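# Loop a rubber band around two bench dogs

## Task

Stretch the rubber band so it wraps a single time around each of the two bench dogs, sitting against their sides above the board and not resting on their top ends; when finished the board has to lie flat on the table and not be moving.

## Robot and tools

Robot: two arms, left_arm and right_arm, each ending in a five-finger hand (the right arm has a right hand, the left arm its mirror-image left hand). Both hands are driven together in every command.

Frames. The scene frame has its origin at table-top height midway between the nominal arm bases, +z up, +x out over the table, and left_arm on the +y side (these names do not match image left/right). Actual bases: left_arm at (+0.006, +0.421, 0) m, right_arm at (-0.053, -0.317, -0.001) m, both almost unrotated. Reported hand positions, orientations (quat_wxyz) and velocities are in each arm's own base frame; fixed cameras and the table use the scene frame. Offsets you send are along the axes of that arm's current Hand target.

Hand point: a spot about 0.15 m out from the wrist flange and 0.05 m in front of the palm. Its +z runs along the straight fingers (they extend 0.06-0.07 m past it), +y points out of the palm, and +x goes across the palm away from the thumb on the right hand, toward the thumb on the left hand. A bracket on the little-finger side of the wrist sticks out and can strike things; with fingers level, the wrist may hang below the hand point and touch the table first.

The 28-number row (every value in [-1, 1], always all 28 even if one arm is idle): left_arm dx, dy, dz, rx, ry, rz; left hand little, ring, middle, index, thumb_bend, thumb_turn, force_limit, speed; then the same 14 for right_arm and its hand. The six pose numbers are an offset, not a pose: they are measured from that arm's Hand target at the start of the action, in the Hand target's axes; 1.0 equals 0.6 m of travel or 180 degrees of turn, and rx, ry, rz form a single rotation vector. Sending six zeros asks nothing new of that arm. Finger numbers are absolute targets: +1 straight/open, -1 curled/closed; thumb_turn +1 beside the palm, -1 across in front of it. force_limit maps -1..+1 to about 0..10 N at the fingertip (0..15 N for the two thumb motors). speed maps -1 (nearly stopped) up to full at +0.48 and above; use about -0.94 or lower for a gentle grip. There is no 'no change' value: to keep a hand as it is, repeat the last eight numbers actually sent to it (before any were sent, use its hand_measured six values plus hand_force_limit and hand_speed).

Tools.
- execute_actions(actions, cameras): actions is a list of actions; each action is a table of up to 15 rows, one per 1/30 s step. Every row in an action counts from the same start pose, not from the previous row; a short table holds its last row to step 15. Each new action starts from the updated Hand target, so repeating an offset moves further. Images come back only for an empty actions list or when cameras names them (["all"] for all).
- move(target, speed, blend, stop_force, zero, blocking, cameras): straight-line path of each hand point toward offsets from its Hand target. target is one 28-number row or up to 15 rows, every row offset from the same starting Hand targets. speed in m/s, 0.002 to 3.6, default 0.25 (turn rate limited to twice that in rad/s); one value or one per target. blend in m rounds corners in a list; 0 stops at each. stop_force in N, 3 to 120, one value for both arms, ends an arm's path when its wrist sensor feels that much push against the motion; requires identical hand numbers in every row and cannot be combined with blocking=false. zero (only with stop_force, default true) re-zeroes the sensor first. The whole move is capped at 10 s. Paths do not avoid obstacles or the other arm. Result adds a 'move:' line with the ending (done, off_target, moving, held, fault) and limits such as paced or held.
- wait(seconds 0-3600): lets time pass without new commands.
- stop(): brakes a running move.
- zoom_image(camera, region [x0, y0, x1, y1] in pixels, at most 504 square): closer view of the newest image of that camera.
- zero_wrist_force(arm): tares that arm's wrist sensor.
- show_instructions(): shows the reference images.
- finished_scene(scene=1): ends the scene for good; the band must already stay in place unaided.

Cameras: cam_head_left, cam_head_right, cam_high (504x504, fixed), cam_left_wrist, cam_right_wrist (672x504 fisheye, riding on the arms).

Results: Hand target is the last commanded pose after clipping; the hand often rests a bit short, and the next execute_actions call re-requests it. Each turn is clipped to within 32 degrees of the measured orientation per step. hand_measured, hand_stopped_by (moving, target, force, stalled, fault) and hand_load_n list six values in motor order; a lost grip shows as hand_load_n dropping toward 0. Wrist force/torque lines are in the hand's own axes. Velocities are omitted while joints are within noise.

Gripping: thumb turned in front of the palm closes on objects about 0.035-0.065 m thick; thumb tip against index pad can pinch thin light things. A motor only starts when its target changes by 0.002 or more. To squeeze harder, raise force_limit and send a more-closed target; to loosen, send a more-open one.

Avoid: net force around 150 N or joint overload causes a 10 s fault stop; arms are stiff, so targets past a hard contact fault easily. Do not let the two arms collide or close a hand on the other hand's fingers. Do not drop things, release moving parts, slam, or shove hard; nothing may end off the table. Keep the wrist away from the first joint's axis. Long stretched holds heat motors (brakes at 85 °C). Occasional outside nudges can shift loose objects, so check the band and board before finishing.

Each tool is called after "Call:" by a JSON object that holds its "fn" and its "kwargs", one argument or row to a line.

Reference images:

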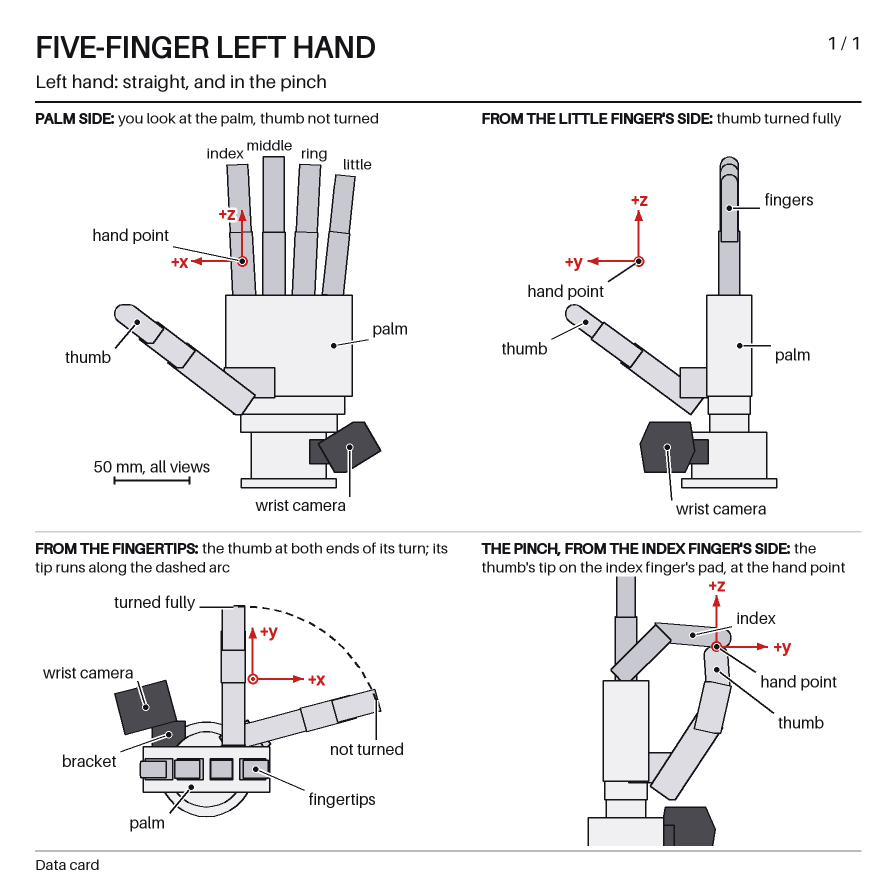

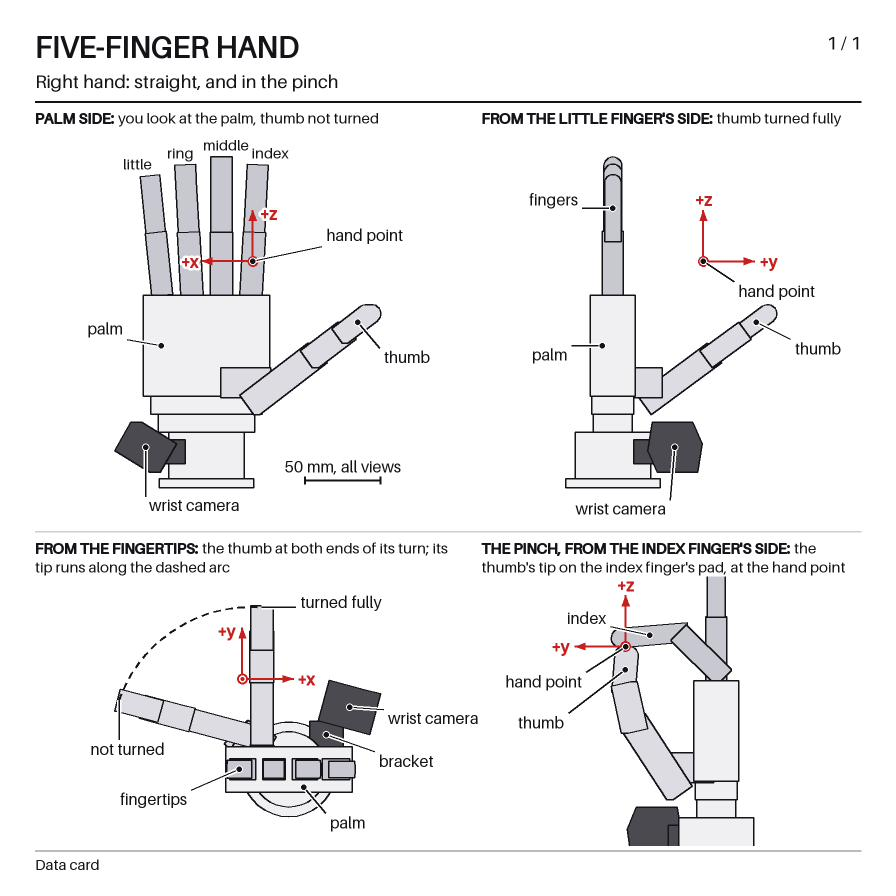

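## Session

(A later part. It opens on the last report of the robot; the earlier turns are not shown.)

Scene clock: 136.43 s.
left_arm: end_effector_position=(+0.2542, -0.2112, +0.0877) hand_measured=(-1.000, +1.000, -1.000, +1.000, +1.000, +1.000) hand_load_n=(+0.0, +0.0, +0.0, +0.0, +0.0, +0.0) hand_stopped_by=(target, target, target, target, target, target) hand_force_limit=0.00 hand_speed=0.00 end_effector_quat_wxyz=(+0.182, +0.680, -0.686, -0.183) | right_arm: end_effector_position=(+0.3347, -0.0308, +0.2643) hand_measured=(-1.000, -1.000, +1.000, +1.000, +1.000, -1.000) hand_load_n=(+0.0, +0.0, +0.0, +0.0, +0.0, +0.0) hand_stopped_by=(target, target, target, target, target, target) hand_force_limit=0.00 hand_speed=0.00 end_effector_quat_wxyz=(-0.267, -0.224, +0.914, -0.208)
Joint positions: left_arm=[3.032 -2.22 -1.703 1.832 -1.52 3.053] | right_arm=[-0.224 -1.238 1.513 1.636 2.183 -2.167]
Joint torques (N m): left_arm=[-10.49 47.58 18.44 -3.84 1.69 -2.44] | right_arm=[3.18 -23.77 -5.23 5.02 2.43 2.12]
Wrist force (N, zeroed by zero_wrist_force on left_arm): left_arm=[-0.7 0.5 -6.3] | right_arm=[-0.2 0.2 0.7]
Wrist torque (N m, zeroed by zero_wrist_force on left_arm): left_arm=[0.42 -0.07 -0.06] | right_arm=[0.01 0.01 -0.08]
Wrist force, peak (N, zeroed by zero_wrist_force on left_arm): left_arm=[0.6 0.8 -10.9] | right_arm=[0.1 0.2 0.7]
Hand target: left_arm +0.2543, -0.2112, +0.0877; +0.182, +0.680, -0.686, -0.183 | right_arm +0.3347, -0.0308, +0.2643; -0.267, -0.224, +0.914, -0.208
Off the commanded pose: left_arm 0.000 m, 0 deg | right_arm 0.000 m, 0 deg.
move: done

Call:
{"fn": "move", "kwargs": {
  "target": [0,0,0,0,0,0, -1,1,-1,1,1,1,0,0, 0.0073,0.8132,-0.1658,-0.1072,-0.2504,-0.0213, -1,-1,-1,-1,1,1,0,0],
  "cameras": ["cam_right_wrist","cam_high"]
}}

Scene clock: 142.50 s.
left_arm: end_effector_position=(+0.2543, -0.2112, +0.0877) hand_measured=(-1.000, +1.000, -1.000, +1.000, +1.000, +1.000) hand_load_n=(+0.0, +0.0, +0.5, +0.0, +0.0, +0.0) hand_stopped_by=(target, target, target, target, target, target) hand_force_limit=0.00 hand_speed=0.00 end_effector_quat_wxyz=(+0.182, +0.680, -0.686, -0.183) | right_arm: end_effector_position=(+0.1168, +0.4143, +0.2164) hand_measured=(-1.000, -1.000, -1.000, -1.000, +1.000, +1.000) hand_load_n=(+0.0, +0.0, +0.0, +0.5, +0.0, +0.0) hand_stopped_by=(target, target, target, target, target, target) hand_force_limit=0.00 hand_speed=0.00 end_effector_quat_wxyz=(+0.063, -0.269, +0.960, +0.054)
Joint positions: left_arm=[3.032 -2.22 -1.703 1.832 -1.52 3.053] | right_arm=[0.846 -1.515 1.815 1.105 1.548 -1.27]
Joint torques (N m): left_arm=[-0.19 47.18 19.67 -4.2 0.74 -0.2] | right_arm=[7.31 -12.17 -31.92 -0.32 1.52 2.59]
Wrist force (N, zeroed by zero_wrist_force on left_arm): left_arm=[-0.6 0.7 -6.2] | right_arm=[0.8 -1.1 0.8]
Wrist torque (N m, zeroed by zero_wrist_force on left_arm): left_arm=[0.40 -0.09 -0.05] | right_arm=[-0.21 -0.15 -0.06]
Wrist force, peak (N, zeroed by zero_wrist_force on left_arm): left_arm=[-0.6 0.9 -6.6] | right_arm=[0.9 -1.1 0.9]
Hand target: left_arm +0.2543, -0.2112, +0.0877; +0.182, +0.680, -0.686, -0.183 | right_arm +0.1168, +0.4144, +0.2164; +0.063, -0.269, +0.960, +0.054
Off the commanded pose: left_arm 0.000 m, 0 deg | right_arm 0.000 m, 0 deg.
move: done
cam_right_wrist: T_world_to_cam=[[-0.71093, 0.70245, 0.03384, -0.20998], [0.54017, 0.51462, 0.66587, -0.42195], [0.45032, 0.49167, -0.7453, 0.01939]] pos_world=[0.06991, 0.35511, 0.30253]
Images, in order (width x height): cam_high 504x504, cam_right_wrist 672x504.

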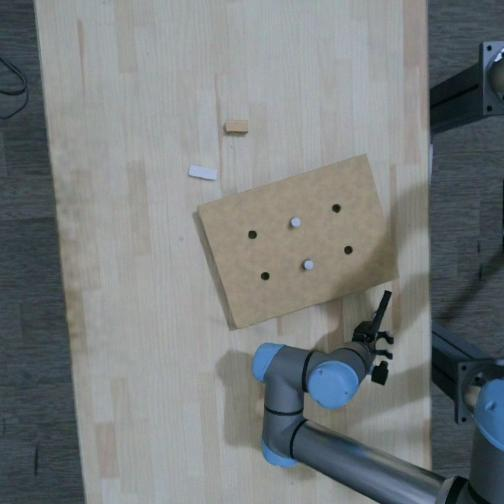

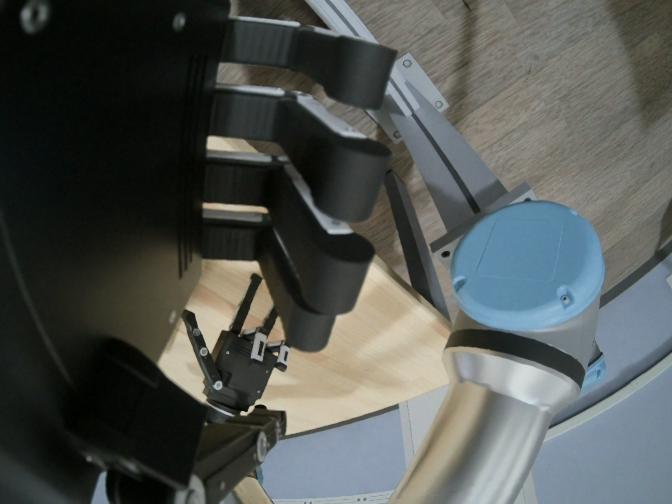

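Call:
{"fn": "zoom_image", "kwargs": {
  "camera": "cam_right_wrist",
  "region": [170, 250, 330, 420]
}}

Scaled by 2.965 from the camera's image (finer frame: 960x720).

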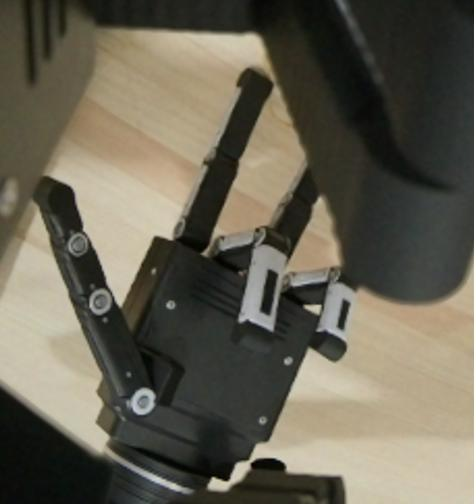

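Call:
{"fn": "move", "kwargs": {
  "target": [0,0,0,0,0,0, -1,1,-1,1,1,1,0,0, -0.0622,-0.1003,0.0572,0.1551,-0.038,0.1016, -1,-1,-1,-1,1,1,0,0],
  "cameras": ["cam_right_wrist"]
}}

Scene clock: 146.60 s.
left_arm: end_effector_position=(+0.2543, -0.2112, +0.0877) hand_measured=(-1.000, +1.000, -1.000, +1.000, +1.000, +1.000) hand_load_n=(+0.0, -0.5, +0.0, +0.0, -0.5, +0.0) hand_stopped_by=(target, target, target, target, target, target) hand_force_limit=0.00 hand_speed=0.00 end_effector_quat_wxyz=(+0.182, +0.680, -0.686, -0.183) | right_arm: end_effector_position=(+0.1830, +0.3870, +0.1840) hand_measured=(-1.000, -1.000, -1.000, -1.000, +1.000, +1.000) hand_load_n=(+0.0, +0.0, +0.0, +0.0, +0.0, +0.0) hand_stopped_by=(target, target, target, target, target, target) hand_force_limit=0.00 hand_speed=0.00 end_effector_quat_wxyz=(+0.173, -0.088, +0.969, -0.153)
Joint positions: left_arm=[3.032 -2.22 -1.703 1.832 -1.52 3.053] | right_arm=[1.048 -1.297 1.716 1.207 2.033 -0.691]
Joint torques (N m): left_arm=[4.58 47.55 18.37 -3.74 -0.08 1.64] | right_arm=[8.46 -21.85 -30.72 4.6 2.53 2.36]
Wrist force (N, zeroed by zero_wrist_force on left_arm): left_arm=[-0.6 0.6 -6.0] | right_arm=[1.4 0.0 0.7]
Wrist torque (N m, zeroed by zero_wrist_force on left_arm): left_arm=[0.39 -0.09 -0.05] | right_arm=[-0.02 -0.19 -0.05]
Wrist force, peak (N, zeroed by zero_wrist_force on left_arm): left_arm=[-0.8 0.9 -6.4] | right_arm=[0.9 -1.2 0.8]
Hand target: left_arm +0.2543, -0.2112, +0.0877; +0.182, +0.680, -0.686, -0.183 | right_arm +0.1830, +0.3870, +0.1839; +0.173, -0.088, +0.969, -0.153
Off the commanded pose: left_arm 0.000 m, 0 deg | right_arm 0.000 m, 0 deg.
move: done
cam_right_wrist: T_world_to_cam=[[-0.3366, 0.85745, -0.38921, -0.19333], [0.5405, 0.51439, 0.66578, -0.42195], [0.77108, 0.01374, -0.63659, 0.08504]] pos_world=[0.09741, 0.38165, 0.25982]

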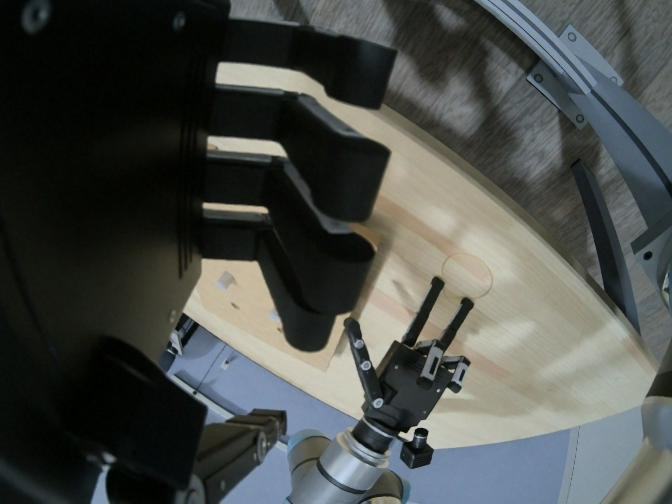

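Excellent view.

Call:
{"fn": "zoom_image", "kwargs": {
  "camera": "cam_right_wrist",
  "region": [390, 230, 530, 340]
}}

Scaled by 3.600 from the camera's image (finer frame: 960x720).

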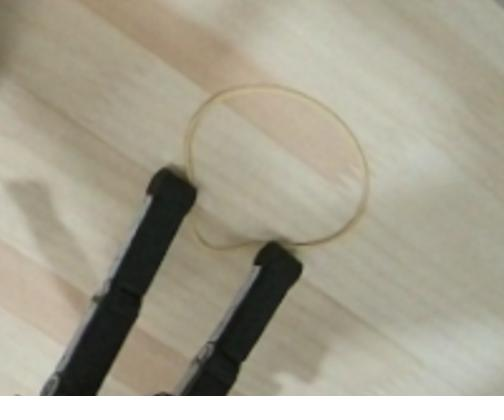

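Call:
{"fn": "move", "kwargs": {
  "target": [0.0053,0.0366,0.02,0,0,0, -1,1,-1,1,1,1,0,0, 0,0,0,0,0,0, -1,-1,-1,-1,1,1,0,0],
  "speed": 0.03,
  "cameras": ["cam_high","cam_right_wrist"]
}}

Call:
{"fn": "zoom_image", "kwargs": {
  "camera": "cam_right_wrist",
  "region": [390, 200, 550, 340]
}}

Scene clock: 149.77 s.
left_arm: end_effector_position=(+0.2293, -0.2142, +0.0883) hand_measured=(-1.000, +1.000, -1.000, +1.000, +1.000, +1.000) hand_load_n=(+0.0, +0.0, +0.0, +0.0, +0.0, +0.0) hand_stopped_by=(target, target, target, target, target, target) hand_force_limit=0.00 hand_speed=0.00 end_effector_quat_wxyz=(+0.182, +0.680, -0.686, -0.183) | right_arm: end_effector_position=(+0.1830, +0.3870, +0.1839) hand_measured=(-1.000, -1.000, -1.000, -1.000, +1.000, +1.000) hand_load_n=(+0.0, +0.0, +0.0, +0.0, +0.0, +0.0) hand_stopped_by=(target, target, target, target, target, target) hand_force_limit=0.00 hand_speed=0.00 end_effector_quat_wxyz=(+0.173, -0.088, +0.969, -0.153)
Joint positions: left_arm=[3.018 -2.181 -1.775 1.866 -1.513 3.041] | right_arm=[1.048 -1.297 1.716 1.207 2.033 -0.691]
Joint torques (N m): left_arm=[-10.26 47.69 -0.38 -0.8 2.05 -2.77] | right_arm=[7.3 -20.31 -30.3 4.81 2.16 2.33]
Wrist force (N, zeroed by zero_wrist_force on left_arm): left_arm=[-0.5 0.1 -1.2] | right_arm=[1.1 -0.1 0.5]
Wrist torque (N m, zeroed by zero_wrist_force on left_arm): left_arm=[0.08 0.00 -0.04] | right_arm=[-0.01 -0.14 -0.06]
Wrist force, peak (N, zeroed by zero_wrist_force on left_arm): left_arm=[0.0 1.1 -8.0] | right_arm=[1.5 -0.1 0.8]
Hand target: left_arm +0.2292, -0.2142, +0.0883; +0.182, +0.680, -0.686, -0.183 | right_arm +0.1830, +0.3870, +0.1839; +0.173, -0.088, +0.969, -0.153
Off the commanded pose: left_arm 0.000 m, 0 deg | right_arm 0.000 m, 0 deg.
move: done
cam_right_wrist: T_world_to_cam=[[-0.33644, 0.85745, -0.38934, -0.19331], [0.54052, 0.51439, 0.66576, -0.42194], [0.77113, 0.01354, -0.63653, 0.0851]] pos_world=[0.09741, 0.38164, 0.25982]

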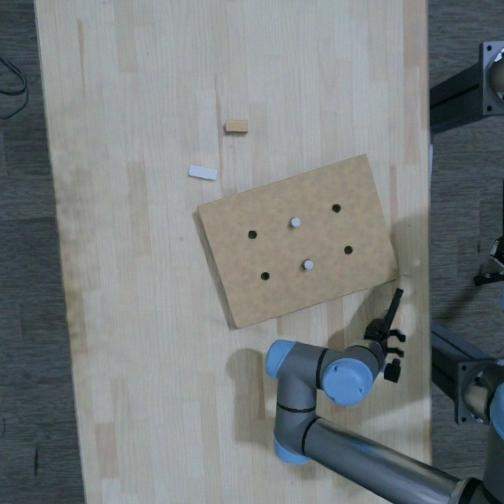

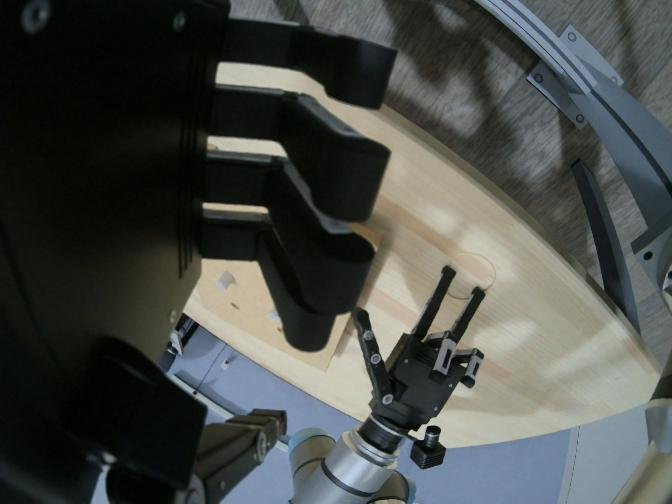

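Scaled by 3.150 from the camera's image (finer frame: 960x720).

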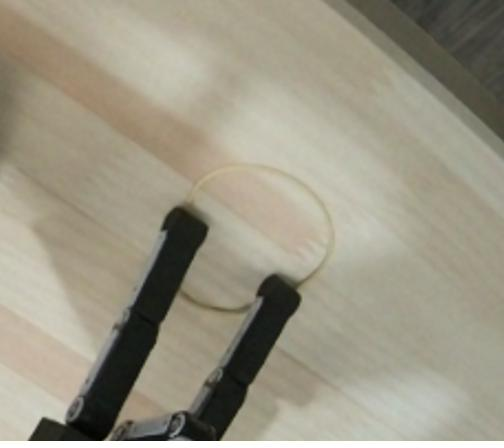

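Call:
{"fn": "move", "kwargs": {
  "target": [
    [0,0.0417,-0.0722,0,0,0, -1,1,-1,1,1,1,0,0, 0.0697,-0.0172,-0.113,0,0,0, -1,-1,-1,-1,1,1,0,0],
    [-0.1455,0.0483,-0.0602,0.1306,-0.1306,0.4875, -1,-1,-1,1,1,-1,0,0, 0.0697,-0.0172,-0.113,0,0,0, -1,-1,-1,-1,1,1,0,0]
  ],
  "speed": 0.12,
  "cameras": ["cam_high","cam_right_wrist","cam_left_wrist"]
}}

Call:
{"fn": "zoom_image", "kwargs": {
  "camera": "cam_right_wrist",
  "region": [370, 180, 550, 340]
}}

Call:
{"fn": "zoom_image", "kwargs": {
  "camera": "cam_high",
  "region": [350, 270, 450, 370]
}}

Scene clock: 167.00 s.
left_arm: end_effector_position=(+0.2228, -0.1268, +0.1340) hand_measured=(-1.000, -1.000, -1.000, +1.000, +1.000, -1.000) hand_load_n=(+0.0, +0.0, +0.0, +0.0, +0.0, +0.0) hand_stopped_by=(target, target, target, target, target, target) hand_force_limit=0.00 hand_speed=0.00 end_effector_quat_wxyz=(+0.001, +0.004, +1.000, +0.000) | right_arm: end_effector_position=(+0.1210, +0.3860, +0.2350) hand_measured=(-1.000, -1.000, -1.000, -1.000, +1.000, +1.000) hand_load_n=(+0.0, +0.0, +0.0, +0.0, +0.0, +0.0) hand_stopped_by=(target, target, target, target, target, target) hand_force_limit=0.00 hand_speed=0.00 end_effector_quat_wxyz=(+0.173, -0.088, +0.969, -0.153)
Joint positions: left_arm=[2.942 -1.683 -1.995 2.108 -1.571 4.52] | right_arm=[1.198 -1.353 1.668 1.385 2.019 -0.525]
Joint torques (N m): left_arm=[8.37 32.13 3.23 -0.81 1.98 2.56] | right_arm=[8.82 -25.79 -32.21 4.95 0.12 2.57]
Wrist force (N, zeroed by zero_wrist_force on left_arm): left_arm=[-0.5 1.0 -0.7] | right_arm=[1.3 -0.1 0.7]
Wrist torque (N m, zeroed by zero_wrist_force on left_arm): left_arm=[0.29 0.06 -0.27] | right_arm=[-0.01 -0.19 -0.06]
Wrist force, peak (N, zeroed by zero_wrist_force on left_arm): left_arm=[-0.8 1.4 -0.4] | right_arm=[1.0 0.0 1.7]
Hand target: left_arm +0.2228, -0.1268, +0.1340; +0.001, +0.004, +1.000, +0.000 | right_arm +0.1210, +0.3860, +0.2350; +0.173, -0.088, +0.969, -0.153
Off the commanded pose: left_arm 0.000 m, 0 deg | right_arm 0.000 m, 0 deg.
move: done
cam_left_wrist: T_world_to_cam=[[-0.24341, -0.9698, -0.01565, -0.06294], [-0.84606, 0.2044, 0.49235, 0.14863], [-0.47428, 0.13308, -0.87026, 0.34735]] pos_world=[0.27517, -0.13765, 0.22812]
cam_right_wrist: T_world_to_cam=[[-0.33644, 0.85745, -0.38934, -0.19342], [0.54052, 0.51439, 0.66576, -0.42194], [0.77113, 0.01354, -0.63653, 0.16545]] pos_world=[0.03541, 0.38064, 0.31092]
Images, in order (width x height): cam_high 504x504, cam_left_wrist 672x504, cam_right_wrist 672x504.

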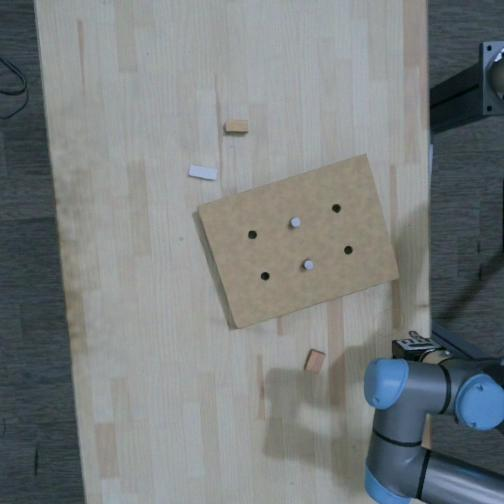

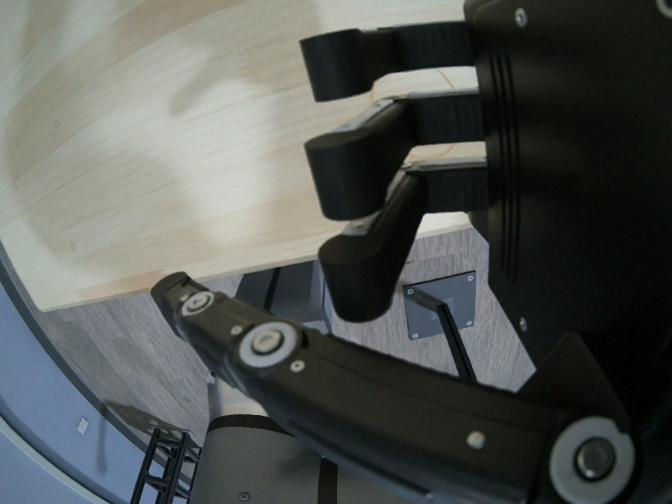

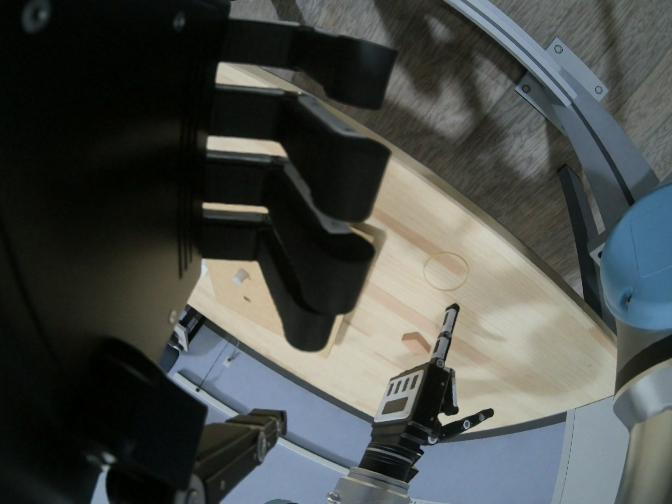

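Scaled by 2.800 from the camera's image (finer frame: 960x720).

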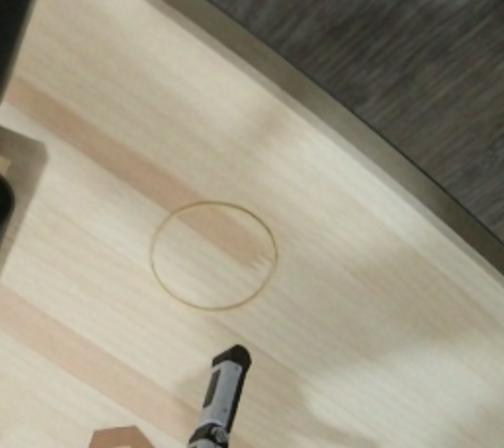

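Scaled by 5.040 from the camera's image (finer frame: 720x720).

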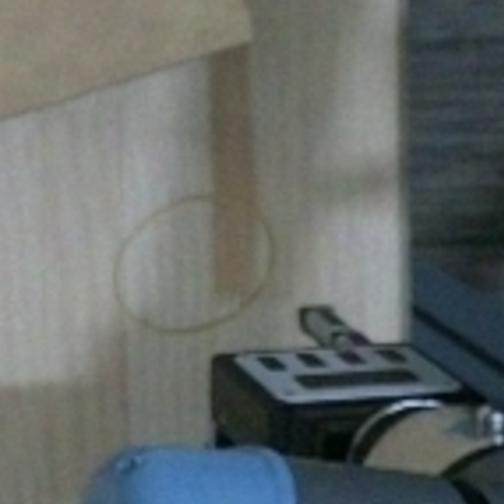

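Call:
{"fn": "move", "kwargs": {
  "target": [-0.0278,-0.0122,0.085,0,0,0, -1,-1,-1,1,1,-1,0,0, 0,0,0,0,0,0, -1,-1,-1,-1,1,1,0,0],
  "speed": 0.1,
  "cameras": ["cam_high","cam_right_wrist"]
}}

Call:
{"fn": "zoom_image", "kwargs": {
  "camera": "cam_right_wrist",
  "region": [370, 180, 550, 340]
}}

Call:
{"fn": "zoom_image", "kwargs": {
  "camera": "cam_high",
  "region": [350, 270, 450, 370]
}}

Scene clock: 169.17 s.
left_arm: end_effector_position=(+0.2394, -0.1343, +0.0831) hand_measured=(-1.000, -1.000, -1.000, +1.000, +1.000, -1.000) hand_load_n=(+0.0, +0.0, +0.0, +0.0, +0.0, +0.0) hand_stopped_by=(target, target, target, target, target, target) hand_force_limit=0.00 hand_speed=0.00 end_effector_quat_wxyz=(+0.001, +0.004, +1.000, +0.000) | right_arm: end_effector_position=(+0.1210, +0.3860, +0.2350) hand_measured=(-1.000, -1.000, -1.000, -1.000, +1.000, +1.000) hand_load_n=(+0.0, +0.0, +0.5, +0.0, +0.0, +0.0) hand_stopped_by=(target, target, target, target, target, target) hand_force_limit=0.00 hand_speed=0.00 end_effector_quat_wxyz=(+0.173, -0.088, +0.969, -0.153)
Joint positions: left_arm=[2.929 -1.799 -2.01 2.24 -1.571 4.507] | right_arm=[1.198 -1.353 1.668 1.385 2.019 -0.525]
Joint torques (N m): left_arm=[-11.14 14.05 2.88 -0.76 -1.55 -2.54] | right_arm=[7.97 -19.79 -31.95 4.88 0.79 2.61]
Wrist force (N, zeroed by zero_wrist_force on left_arm): left_arm=[-0.4 1.1 -0.3] | right_arm=[1.1 -0.4 0.5]
Wrist torque (N m, zeroed by zero_wrist_force on left_arm): left_arm=[0.30 0.08 -0.17] | right_arm=[-0.04 -0.15 -0.09]
Wrist force, peak (N, zeroed by zero_wrist_force on left_arm): left_arm=[-0.4 1.1 -1.2] | right_arm=[1.3 -0.2 0.7]
Hand target: left_arm +0.2395, -0.1343, +0.0831; +0.001, +0.004, +1.000, +0.000 | right_arm +0.1210, +0.3860, +0.2350; +0.173, -0.088, +0.969, -0.153
Off the commanded pose: left_arm 0.000 m, 0 deg | right_arm 0.000 m, 0 deg.
move: done
cam_right_wrist: T_world_to_cam=[[-0.33644, 0.85745, -0.38934, -0.19342], [0.54052, 0.51439, 0.66576, -0.42194], [0.77113, 0.01354, -0.63653, 0.16545]] pos_world=[0.03541, 0.38064, 0.31092]

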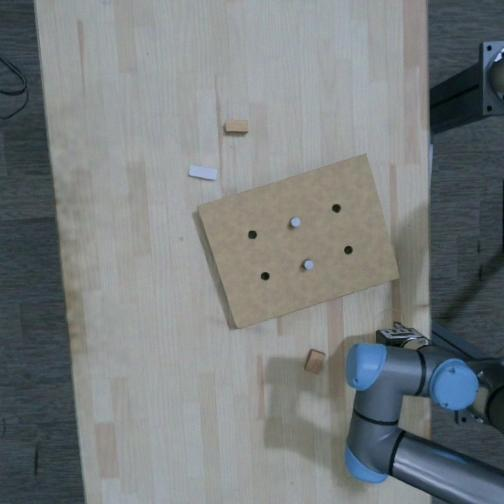

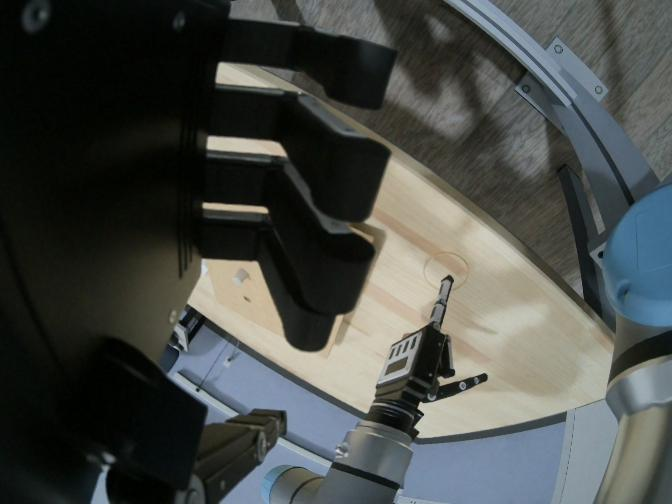

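Scaled by 2.800 from the camera's image (finer frame: 960x720).

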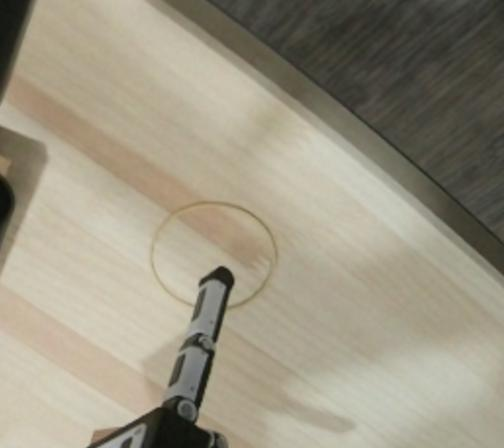

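Scaled by 5.040 from the camera's image (finer frame: 720x720).

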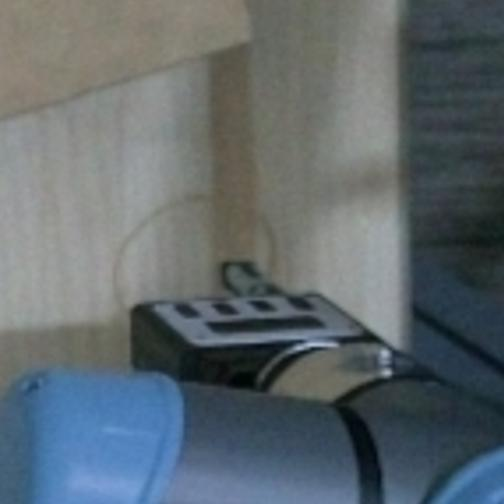

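Call:
{"fn": "zero_wrist_force", "kwargs": {
  "arm": "left_arm"
}}

Call:
{"fn": "move", "kwargs": {
  "target": [0,0,0.05,0,0,0, -1,-1,-1,1,1,-1,0,0, 0,0,0,0,0,0, -1,-1,-1,-1,1,1,0,0],
  "speed": 0.006,
  "stop_force": 3,
  "cameras": ["cam_high","cam_right_wrist"]
}}

Call:
{"fn": "zoom_image", "kwargs": {
  "camera": "cam_right_wrist",
  "region": [370, 180, 550, 340]
}}

Wrist force sensor zeroed.

Scene clock: 174.30 s.
left_arm: end_effector_position=(+0.2395, -0.1343, +0.0648) hand_measured=(-1.000, -1.000, -1.000, +1.000, +1.000, -1.000) hand_load_n=(+0.0, +0.0, +0.5, +0.0, +0.0, +0.0) hand_stopped_by=(target, target, target, target, target, target) hand_force_limit=0.00 hand_speed=0.00 end_effector_quat_wxyz=(+0.001, +0.004, +1.000, +0.000) | right_arm: end_effector_position=(+0.1210, +0.3860, +0.2350) hand_measured=(-1.000, -1.000, -1.000, -1.000, +1.000, +1.000) hand_load_n=(+0.0, +0.0, +0.0, +0.0, +0.0, +0.0) hand_stopped_by=(target, target, target, target, target, target) hand_force_limit=0.00 hand_speed=0.00 end_effector_quat_wxyz=(+0.173, -0.088, +0.969, -0.153)
Joint positions: left_arm=[2.929 -1.83 -2.03 2.29 -1.571 4.507] | right_arm=[1.198 -1.353 1.668 1.385 2.019 -0.525]
Joint torques (N m): left_arm=[-7.87 33.85 21.33 -3.69 -1.48 -2.51] | right_arm=[7.29 -19.57 -31.97 4.98 1.58 2.78]
Wrist force (N, zeroed by zero_wrist_force on left_arm): left_arm=[-0.2 0.0 -3.6] | right_arm=[1.2 -0.3 0.6]
Wrist torque (N m, zeroed by zero_wrist_force on left_arm): left_arm=[0.19 -0.01 0.00] | right_arm=[-0.03 -0.17 -0.07]
Wrist force, peak (N, zeroed by zero_wrist_force on left_arm): left_arm=[-0.1 -0.3 -7.3] | right_arm=[1.4 -0.3 0.6]
Hand target: left_arm +0.2395, -0.1343, +0.0648; +0.001, +0.004, +1.000, +0.000 (not the last commanded pose) | right_arm +0.1210, +0.3860, +0.2350; +0.173, -0.088, +0.969, -0.153
Off the commanded pose: left_arm 0.012 m, 0 deg | right_arm 0.000 m, 0 deg.
move: contact (left_arm)
cam_right_wrist: T_world_to_cam=[[-0.33644, 0.85745, -0.38934, -0.19342], [0.54052, 0.51439, 0.66576, -0.42194], [0.77113, 0.01354, -0.63653, 0.16545]] pos_world=[0.03541, 0.38064, 0.31092]

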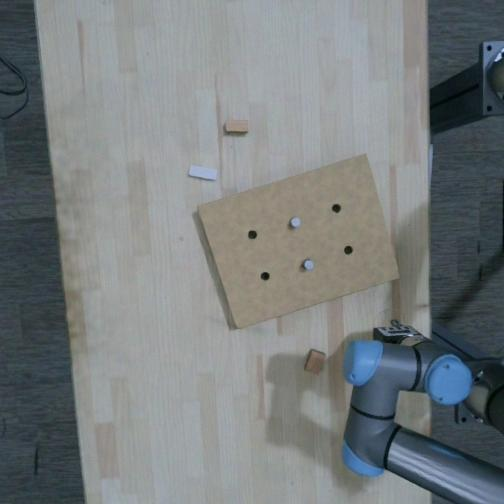

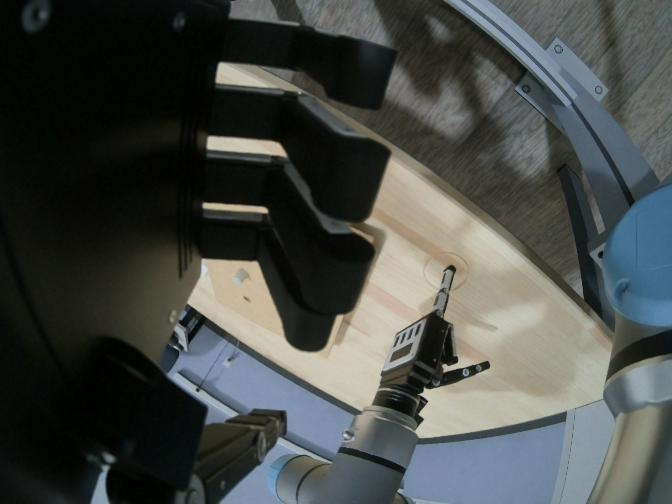

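Scaled by 2.800 from the camera's image (finer frame: 960x720).

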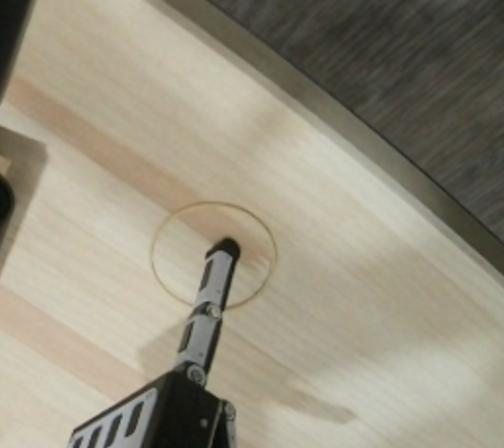

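Call:
{"fn": "move", "kwargs": {
  "target": [0.0417,0,-0.0003,0,0,0, -1,-1,-1,1,1,-1,0,0, 0,0,0,0,0,0, -1,-1,-1,-1,1,1,0,0],
  "speed": 0.03,
  "cameras": ["cam_high","cam_right_wrist"]
}}

Call:
{"fn": "zoom_image", "kwargs": {
  "camera": "cam_right_wrist",
  "region": [370, 180, 550, 340]
}}

Scene clock: 176.17 s.
left_arm: end_effector_position=(+0.2146, -0.1341, +0.0650) hand_measured=(-1.000, -1.000, -1.000, +1.000, +1.000, -1.000) hand_load_n=(+0.0, +0.0, +0.0, -0.5, +0.0, +0.0) hand_stopped_by=(target, target, target, target, target, target) hand_force_limit=0.00 hand_speed=0.00 end_effector_quat_wxyz=(+0.001, +0.004, +1.000, +0.000) | right_arm: end_effector_position=(+0.1210, +0.3860, +0.2350) hand_measured=(-1.000, -1.000, -1.000, -1.000, +1.000, +1.000) hand_load_n=(+0.0, +0.0, +0.0, +0.0, +0.0, +0.0) hand_stopped_by=(target, target, target, target, target, target) hand_force_limit=0.00 hand_speed=0.00 end_effector_quat_wxyz=(+0.173, -0.088, +0.969, -0.153)
Joint positions: left_arm=[2.911 -1.786 -2.088 2.305 -1.571 4.489] | right_arm=[1.198 -1.353 1.668 1.385 2.019 -0.525]
Joint torques (N m): left_arm=[-10.54 30.89 0.86 -0.07 -1.85 -2.57] | right_arm=[8.34 -20.44 -31.99 4.95 1.27 2.45]
Wrist force (N, zeroed by zero_wrist_force on left_arm): left_arm=[-0.5 -0.2 -6.5] | right_arm=[1.1 -0.2 0.8]
Wrist torque (N m, zeroed by zero_wrist_force on left_arm): left_arm=[0.38 -0.07 -0.02] | right_arm=[-0.04 -0.15 -0.08]
Wrist force, peak (N, zeroed by zero_wrist_force on left_arm): left_arm=[-0.7 -0.2 -6.7] | right_arm=[1.3 -0.2 0.8]
Hand target: left_arm +0.2145, -0.1341, +0.0650; +0.001, +0.004, +1.000, +0.000 | right_arm +0.1210, +0.3860, +0.2350; +0.173, -0.088, +0.969, -0.153
Off the commanded pose: left_arm 0.000 m, 0 deg | right_arm 0.000 m, 0 deg.
move: done
cam_right_wrist: T_world_to_cam=[[-0.33644, 0.85745, -0.38934, -0.19342], [0.54052, 0.51439, 0.66576, -0.42194], [0.77113, 0.01354, -0.63653, 0.16545]] pos_world=[0.03541, 0.38064, 0.31092]

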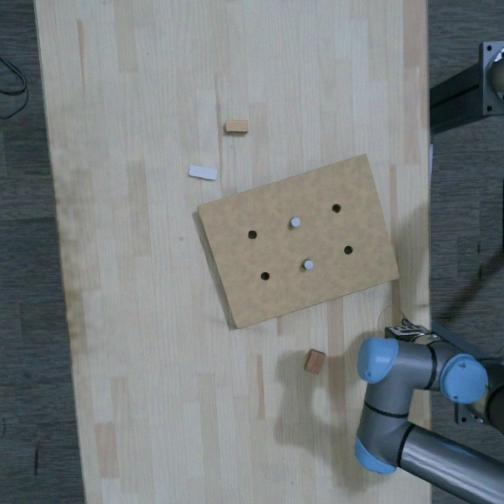

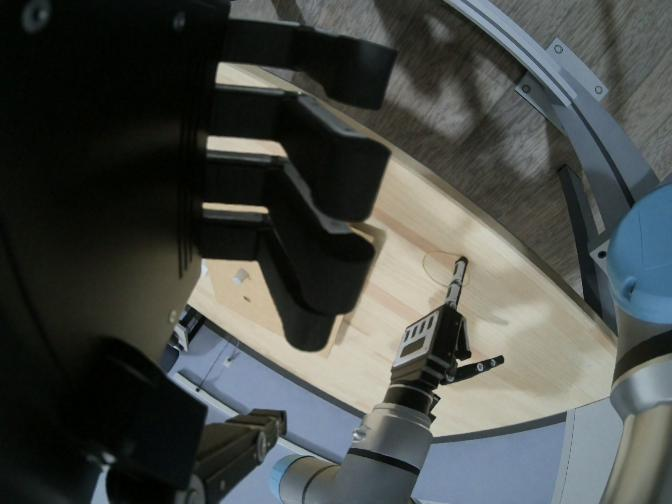

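Scaled by 2.800 from the camera's image (finer frame: 960x720).

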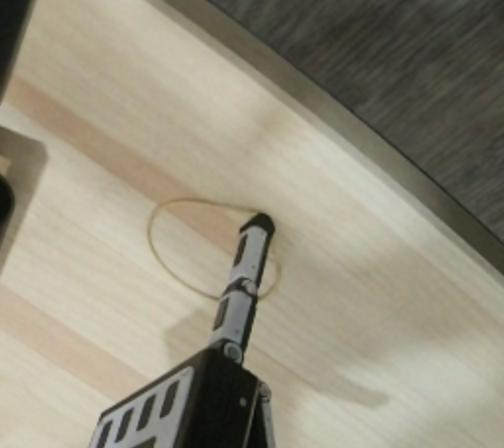

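Call:
{"fn": "move", "kwargs": {
  "target": [0.075,0,-0.0004,0,0,0, -1,-1,-1,1,1,-1,0,0, 0,0,0,0,0,0, -1,-1,-1,-1,1,1,0,0],
  "speed": 0.04,
  "cameras": ["cam_high","cam_right_wrist"]
}}

Call:
{"fn": "zoom_image", "kwargs": {
  "camera": "cam_right_wrist",
  "region": [370, 180, 550, 340]
}}

Scene clock: 178.37 s.
left_arm: end_effector_position=(+0.1696, -0.1338, +0.0652) hand_measured=(-1.000, -1.000, -1.000, +1.000, +1.000, -1.000) hand_load_n=(+0.0, +0.0, +0.0, +0.0, -0.5, +0.0) hand_stopped_by=(target, target, target, target, target, target) hand_force_limit=0.00 hand_speed=0.00 end_effector_quat_wxyz=(+0.001, +0.004, +1.000, +0.000) | right_arm: end_effector_position=(+0.1210, +0.3860, +0.2350) hand_measured=(-1.000, -1.000, -1.000, -1.000, +1.000, +1.000) hand_load_n=(+0.0, +0.0, +0.0, +0.0, +0.0, +0.0) hand_stopped_by=(target, target, target, target, target, target) hand_force_limit=0.00 hand_speed=0.00 end_effector_quat_wxyz=(+0.173, -0.088, +0.969, -0.153)
Joint positions: left_arm=[2.869 -1.707 -2.187 2.324 -1.571 4.448] | right_arm=[1.198 -1.353 1.668 1.385 2.019 -0.525]
Joint torques (N m): left_arm=[-8.25 30.69 0.1 -0.64 -1.34 -2.39] | right_arm=[7.48 -21.04 -31.06 4.87 1.29 2.26]
Wrist force (N, zeroed by zero_wrist_force on left_arm): left_arm=[0.0 -0.2 0.0] | right_arm=[1.1 -0.4 0.6]
Wrist torque (N m, zeroed by zero_wrist_force on left_arm): left_arm=[-0.03 0.00 -0.01] | right_arm=[-0.05 -0.14 -0.08]
Wrist force, peak (N, zeroed by zero_wrist_force on left_arm): left_arm=[-3.5 2.4 -12.2] | right_arm=[1.4 -0.2 0.8]
Hand target: left_arm +0.1695, -0.1338, +0.0652; +0.001, +0.004, +1.000, +0.000 | right_arm +0.1210, +0.3860, +0.2350; +0.173, -0.088, +0.969, -0.153
Off the commanded pose: left_arm 0.000 m, 0 deg | right_arm 0.000 m, 0 deg.
move: done
cam_right_wrist: T_world_to_cam=[[-0.33644, 0.85745, -0.38934, -0.19342], [0.54052, 0.51439, 0.66576, -0.42194], [0.77113, 0.01354, -0.63653, 0.16545]] pos_world=[0.03541, 0.38064, 0.31092]

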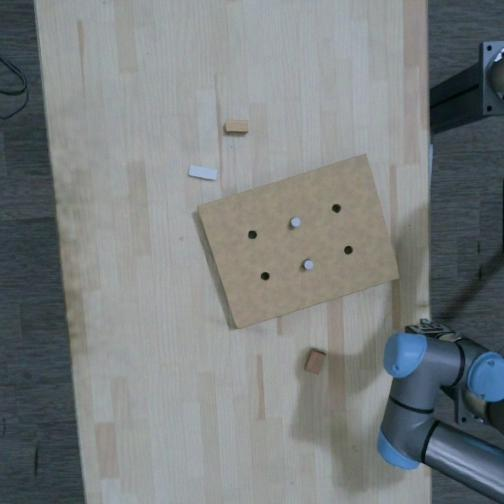

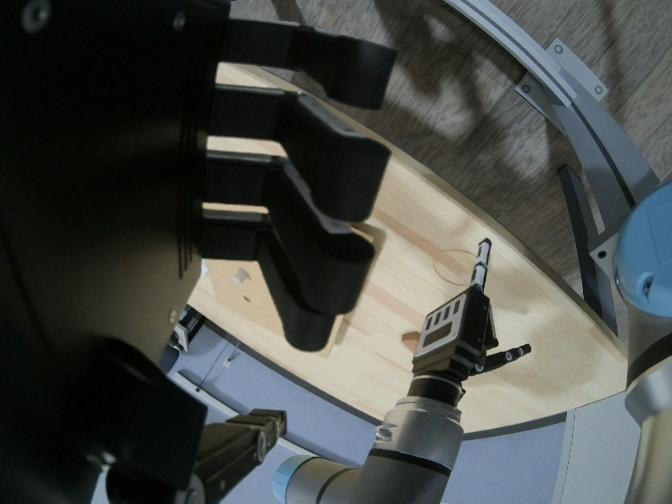

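Scaled by 2.800 from the camera's image (finer frame: 960x720).

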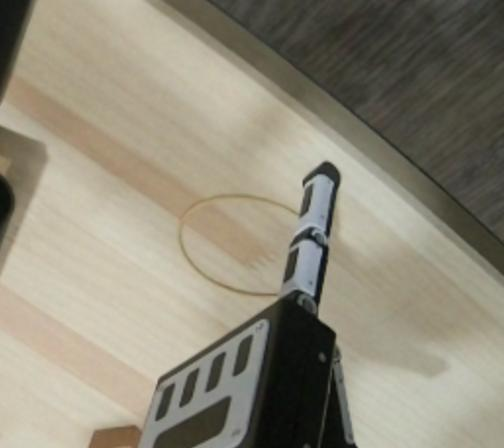

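Call:
{"fn": "move", "kwargs": {
  "target": [
    [0,0,-0.1667,0,0,0, -1,-1,-1,1,1,-1,0,0, 0,0,0,0,0,0, -1,-1,-1,-1,1,1,0,0],
    [-0.35,0.1,-0.2,-0.1306,0.1306,-0.4875, -1,1,-1,1,1,1,0,0, 0,0,0,0,0,0, -1,-1,-1,-1,1,1,0,0]
  ],
  "speed": 0.2,
  "cameras": ["cam_high","cam_right_wrist","cam_left_wrist"]
}}

Call:
{"fn": "zoom_image", "kwargs": {
  "camera": "cam_high",
  "region": [290, 270, 450, 390]
}}

Scene clock: 188.20 s.
left_arm: end_effector_position=(+0.3798, -0.0753, +0.1854) hand_measured=(-1.000, +1.000, -1.000, +1.000, +1.000, +1.000) hand_load_n=(+0.0, +0.0, +0.0, +0.0, +0.0, +0.0) hand_stopped_by=(target, target, target, target, target, target) hand_force_limit=0.00 hand_speed=0.00 end_effector_quat_wxyz=(+0.182, +0.680, -0.686, -0.183) | right_arm: end_effector_position=(+0.1210, +0.3860, +0.2350) hand_measured=(-1.000, -1.000, -1.000, -1.000, +1.000, +1.000) hand_load_n=(+0.0, +0.0, +0.0, +0.0, +0.0, +0.0) hand_stopped_by=(target, target, target, target, target, target) hand_force_limit=0.00 hand_speed=0.00 end_effector_quat_wxyz=(+0.173, -0.088, +0.969, -0.153)
Joint positions: left_arm=[3.3 -2.27 -1.305 1.488 -1.653 3.286] | right_arm=[1.198 -1.353 1.668 1.385 2.019 -0.525]
Joint torques (N m): left_arm=[8.1 35.36 24.83 -4.34 1.98 -2.34] | right_arm=[6.79 -20.49 -31.65 4.94 1.45 2.47]
Wrist force (N, zeroed by zero_wrist_force on left_arm): left_arm=[-0.3 -0.9 0.4] | right_arm=[1.1 -0.3 0.6]
Wrist torque (N m, zeroed by zero_wrist_force on left_arm): left_arm=[-0.31 0.06 0.10] | right_arm=[-0.03 -0.15 -0.08]
Wrist force, peak (N, zeroed by zero_wrist_force on left_arm): left_arm=[-0.6 -1.4 0.5] | right_arm=[1.4 -0.4 0.7]
Hand target: left_arm +0.3798, -0.0753, +0.1854; +0.182, +0.680, -0.686, -0.183 | right_arm +0.1210, +0.3860, +0.2350; +0.173, -0.088, +0.969, -0.153
Off the commanded pose: left_arm 0.000 m, 0 deg | right_arm 0.000 m, 0 deg.
move: done
cam_left_wrist: T_world_to_cam=[[0.83249, -0.24244, -0.49818, -0.23838], [0.06827, -0.84744, 0.52649, -0.18712], [-0.54982, -0.47231, -0.68893, 0.40913]] pos_world=[0.43617, -0.02313, 0.26162]
cam_right_wrist: T_world_to_cam=[[-0.33644, 0.85745, -0.38934, -0.19342], [0.54052, 0.51439, 0.66576, -0.42194], [0.77113, 0.01354, -0.63653, 0.16545]] pos_world=[0.03541, 0.38064, 0.31092]
Images, in order (width x height): cam_high 504x504, cam_left_wrist 672x504, cam_right_wrist 672x504.

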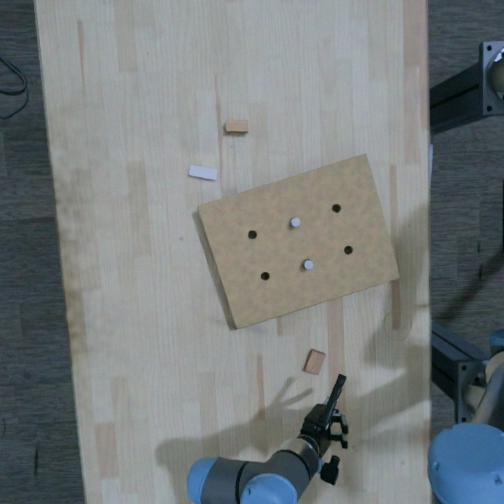

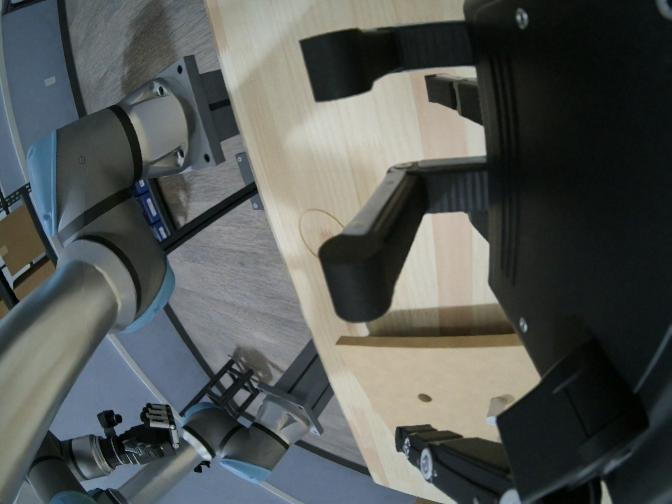

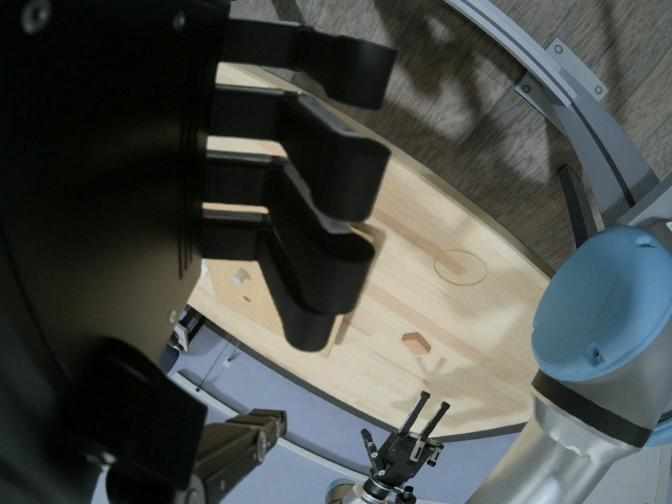

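Scaled by 3.150 from the camera's image (finer frame: 720x720).

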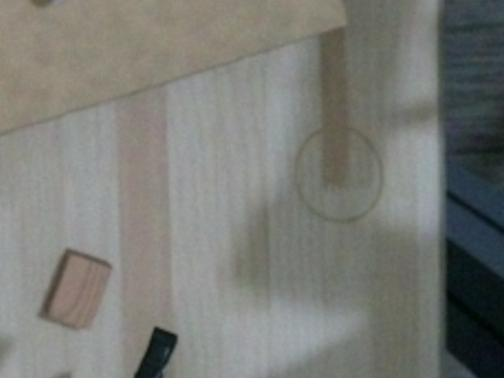

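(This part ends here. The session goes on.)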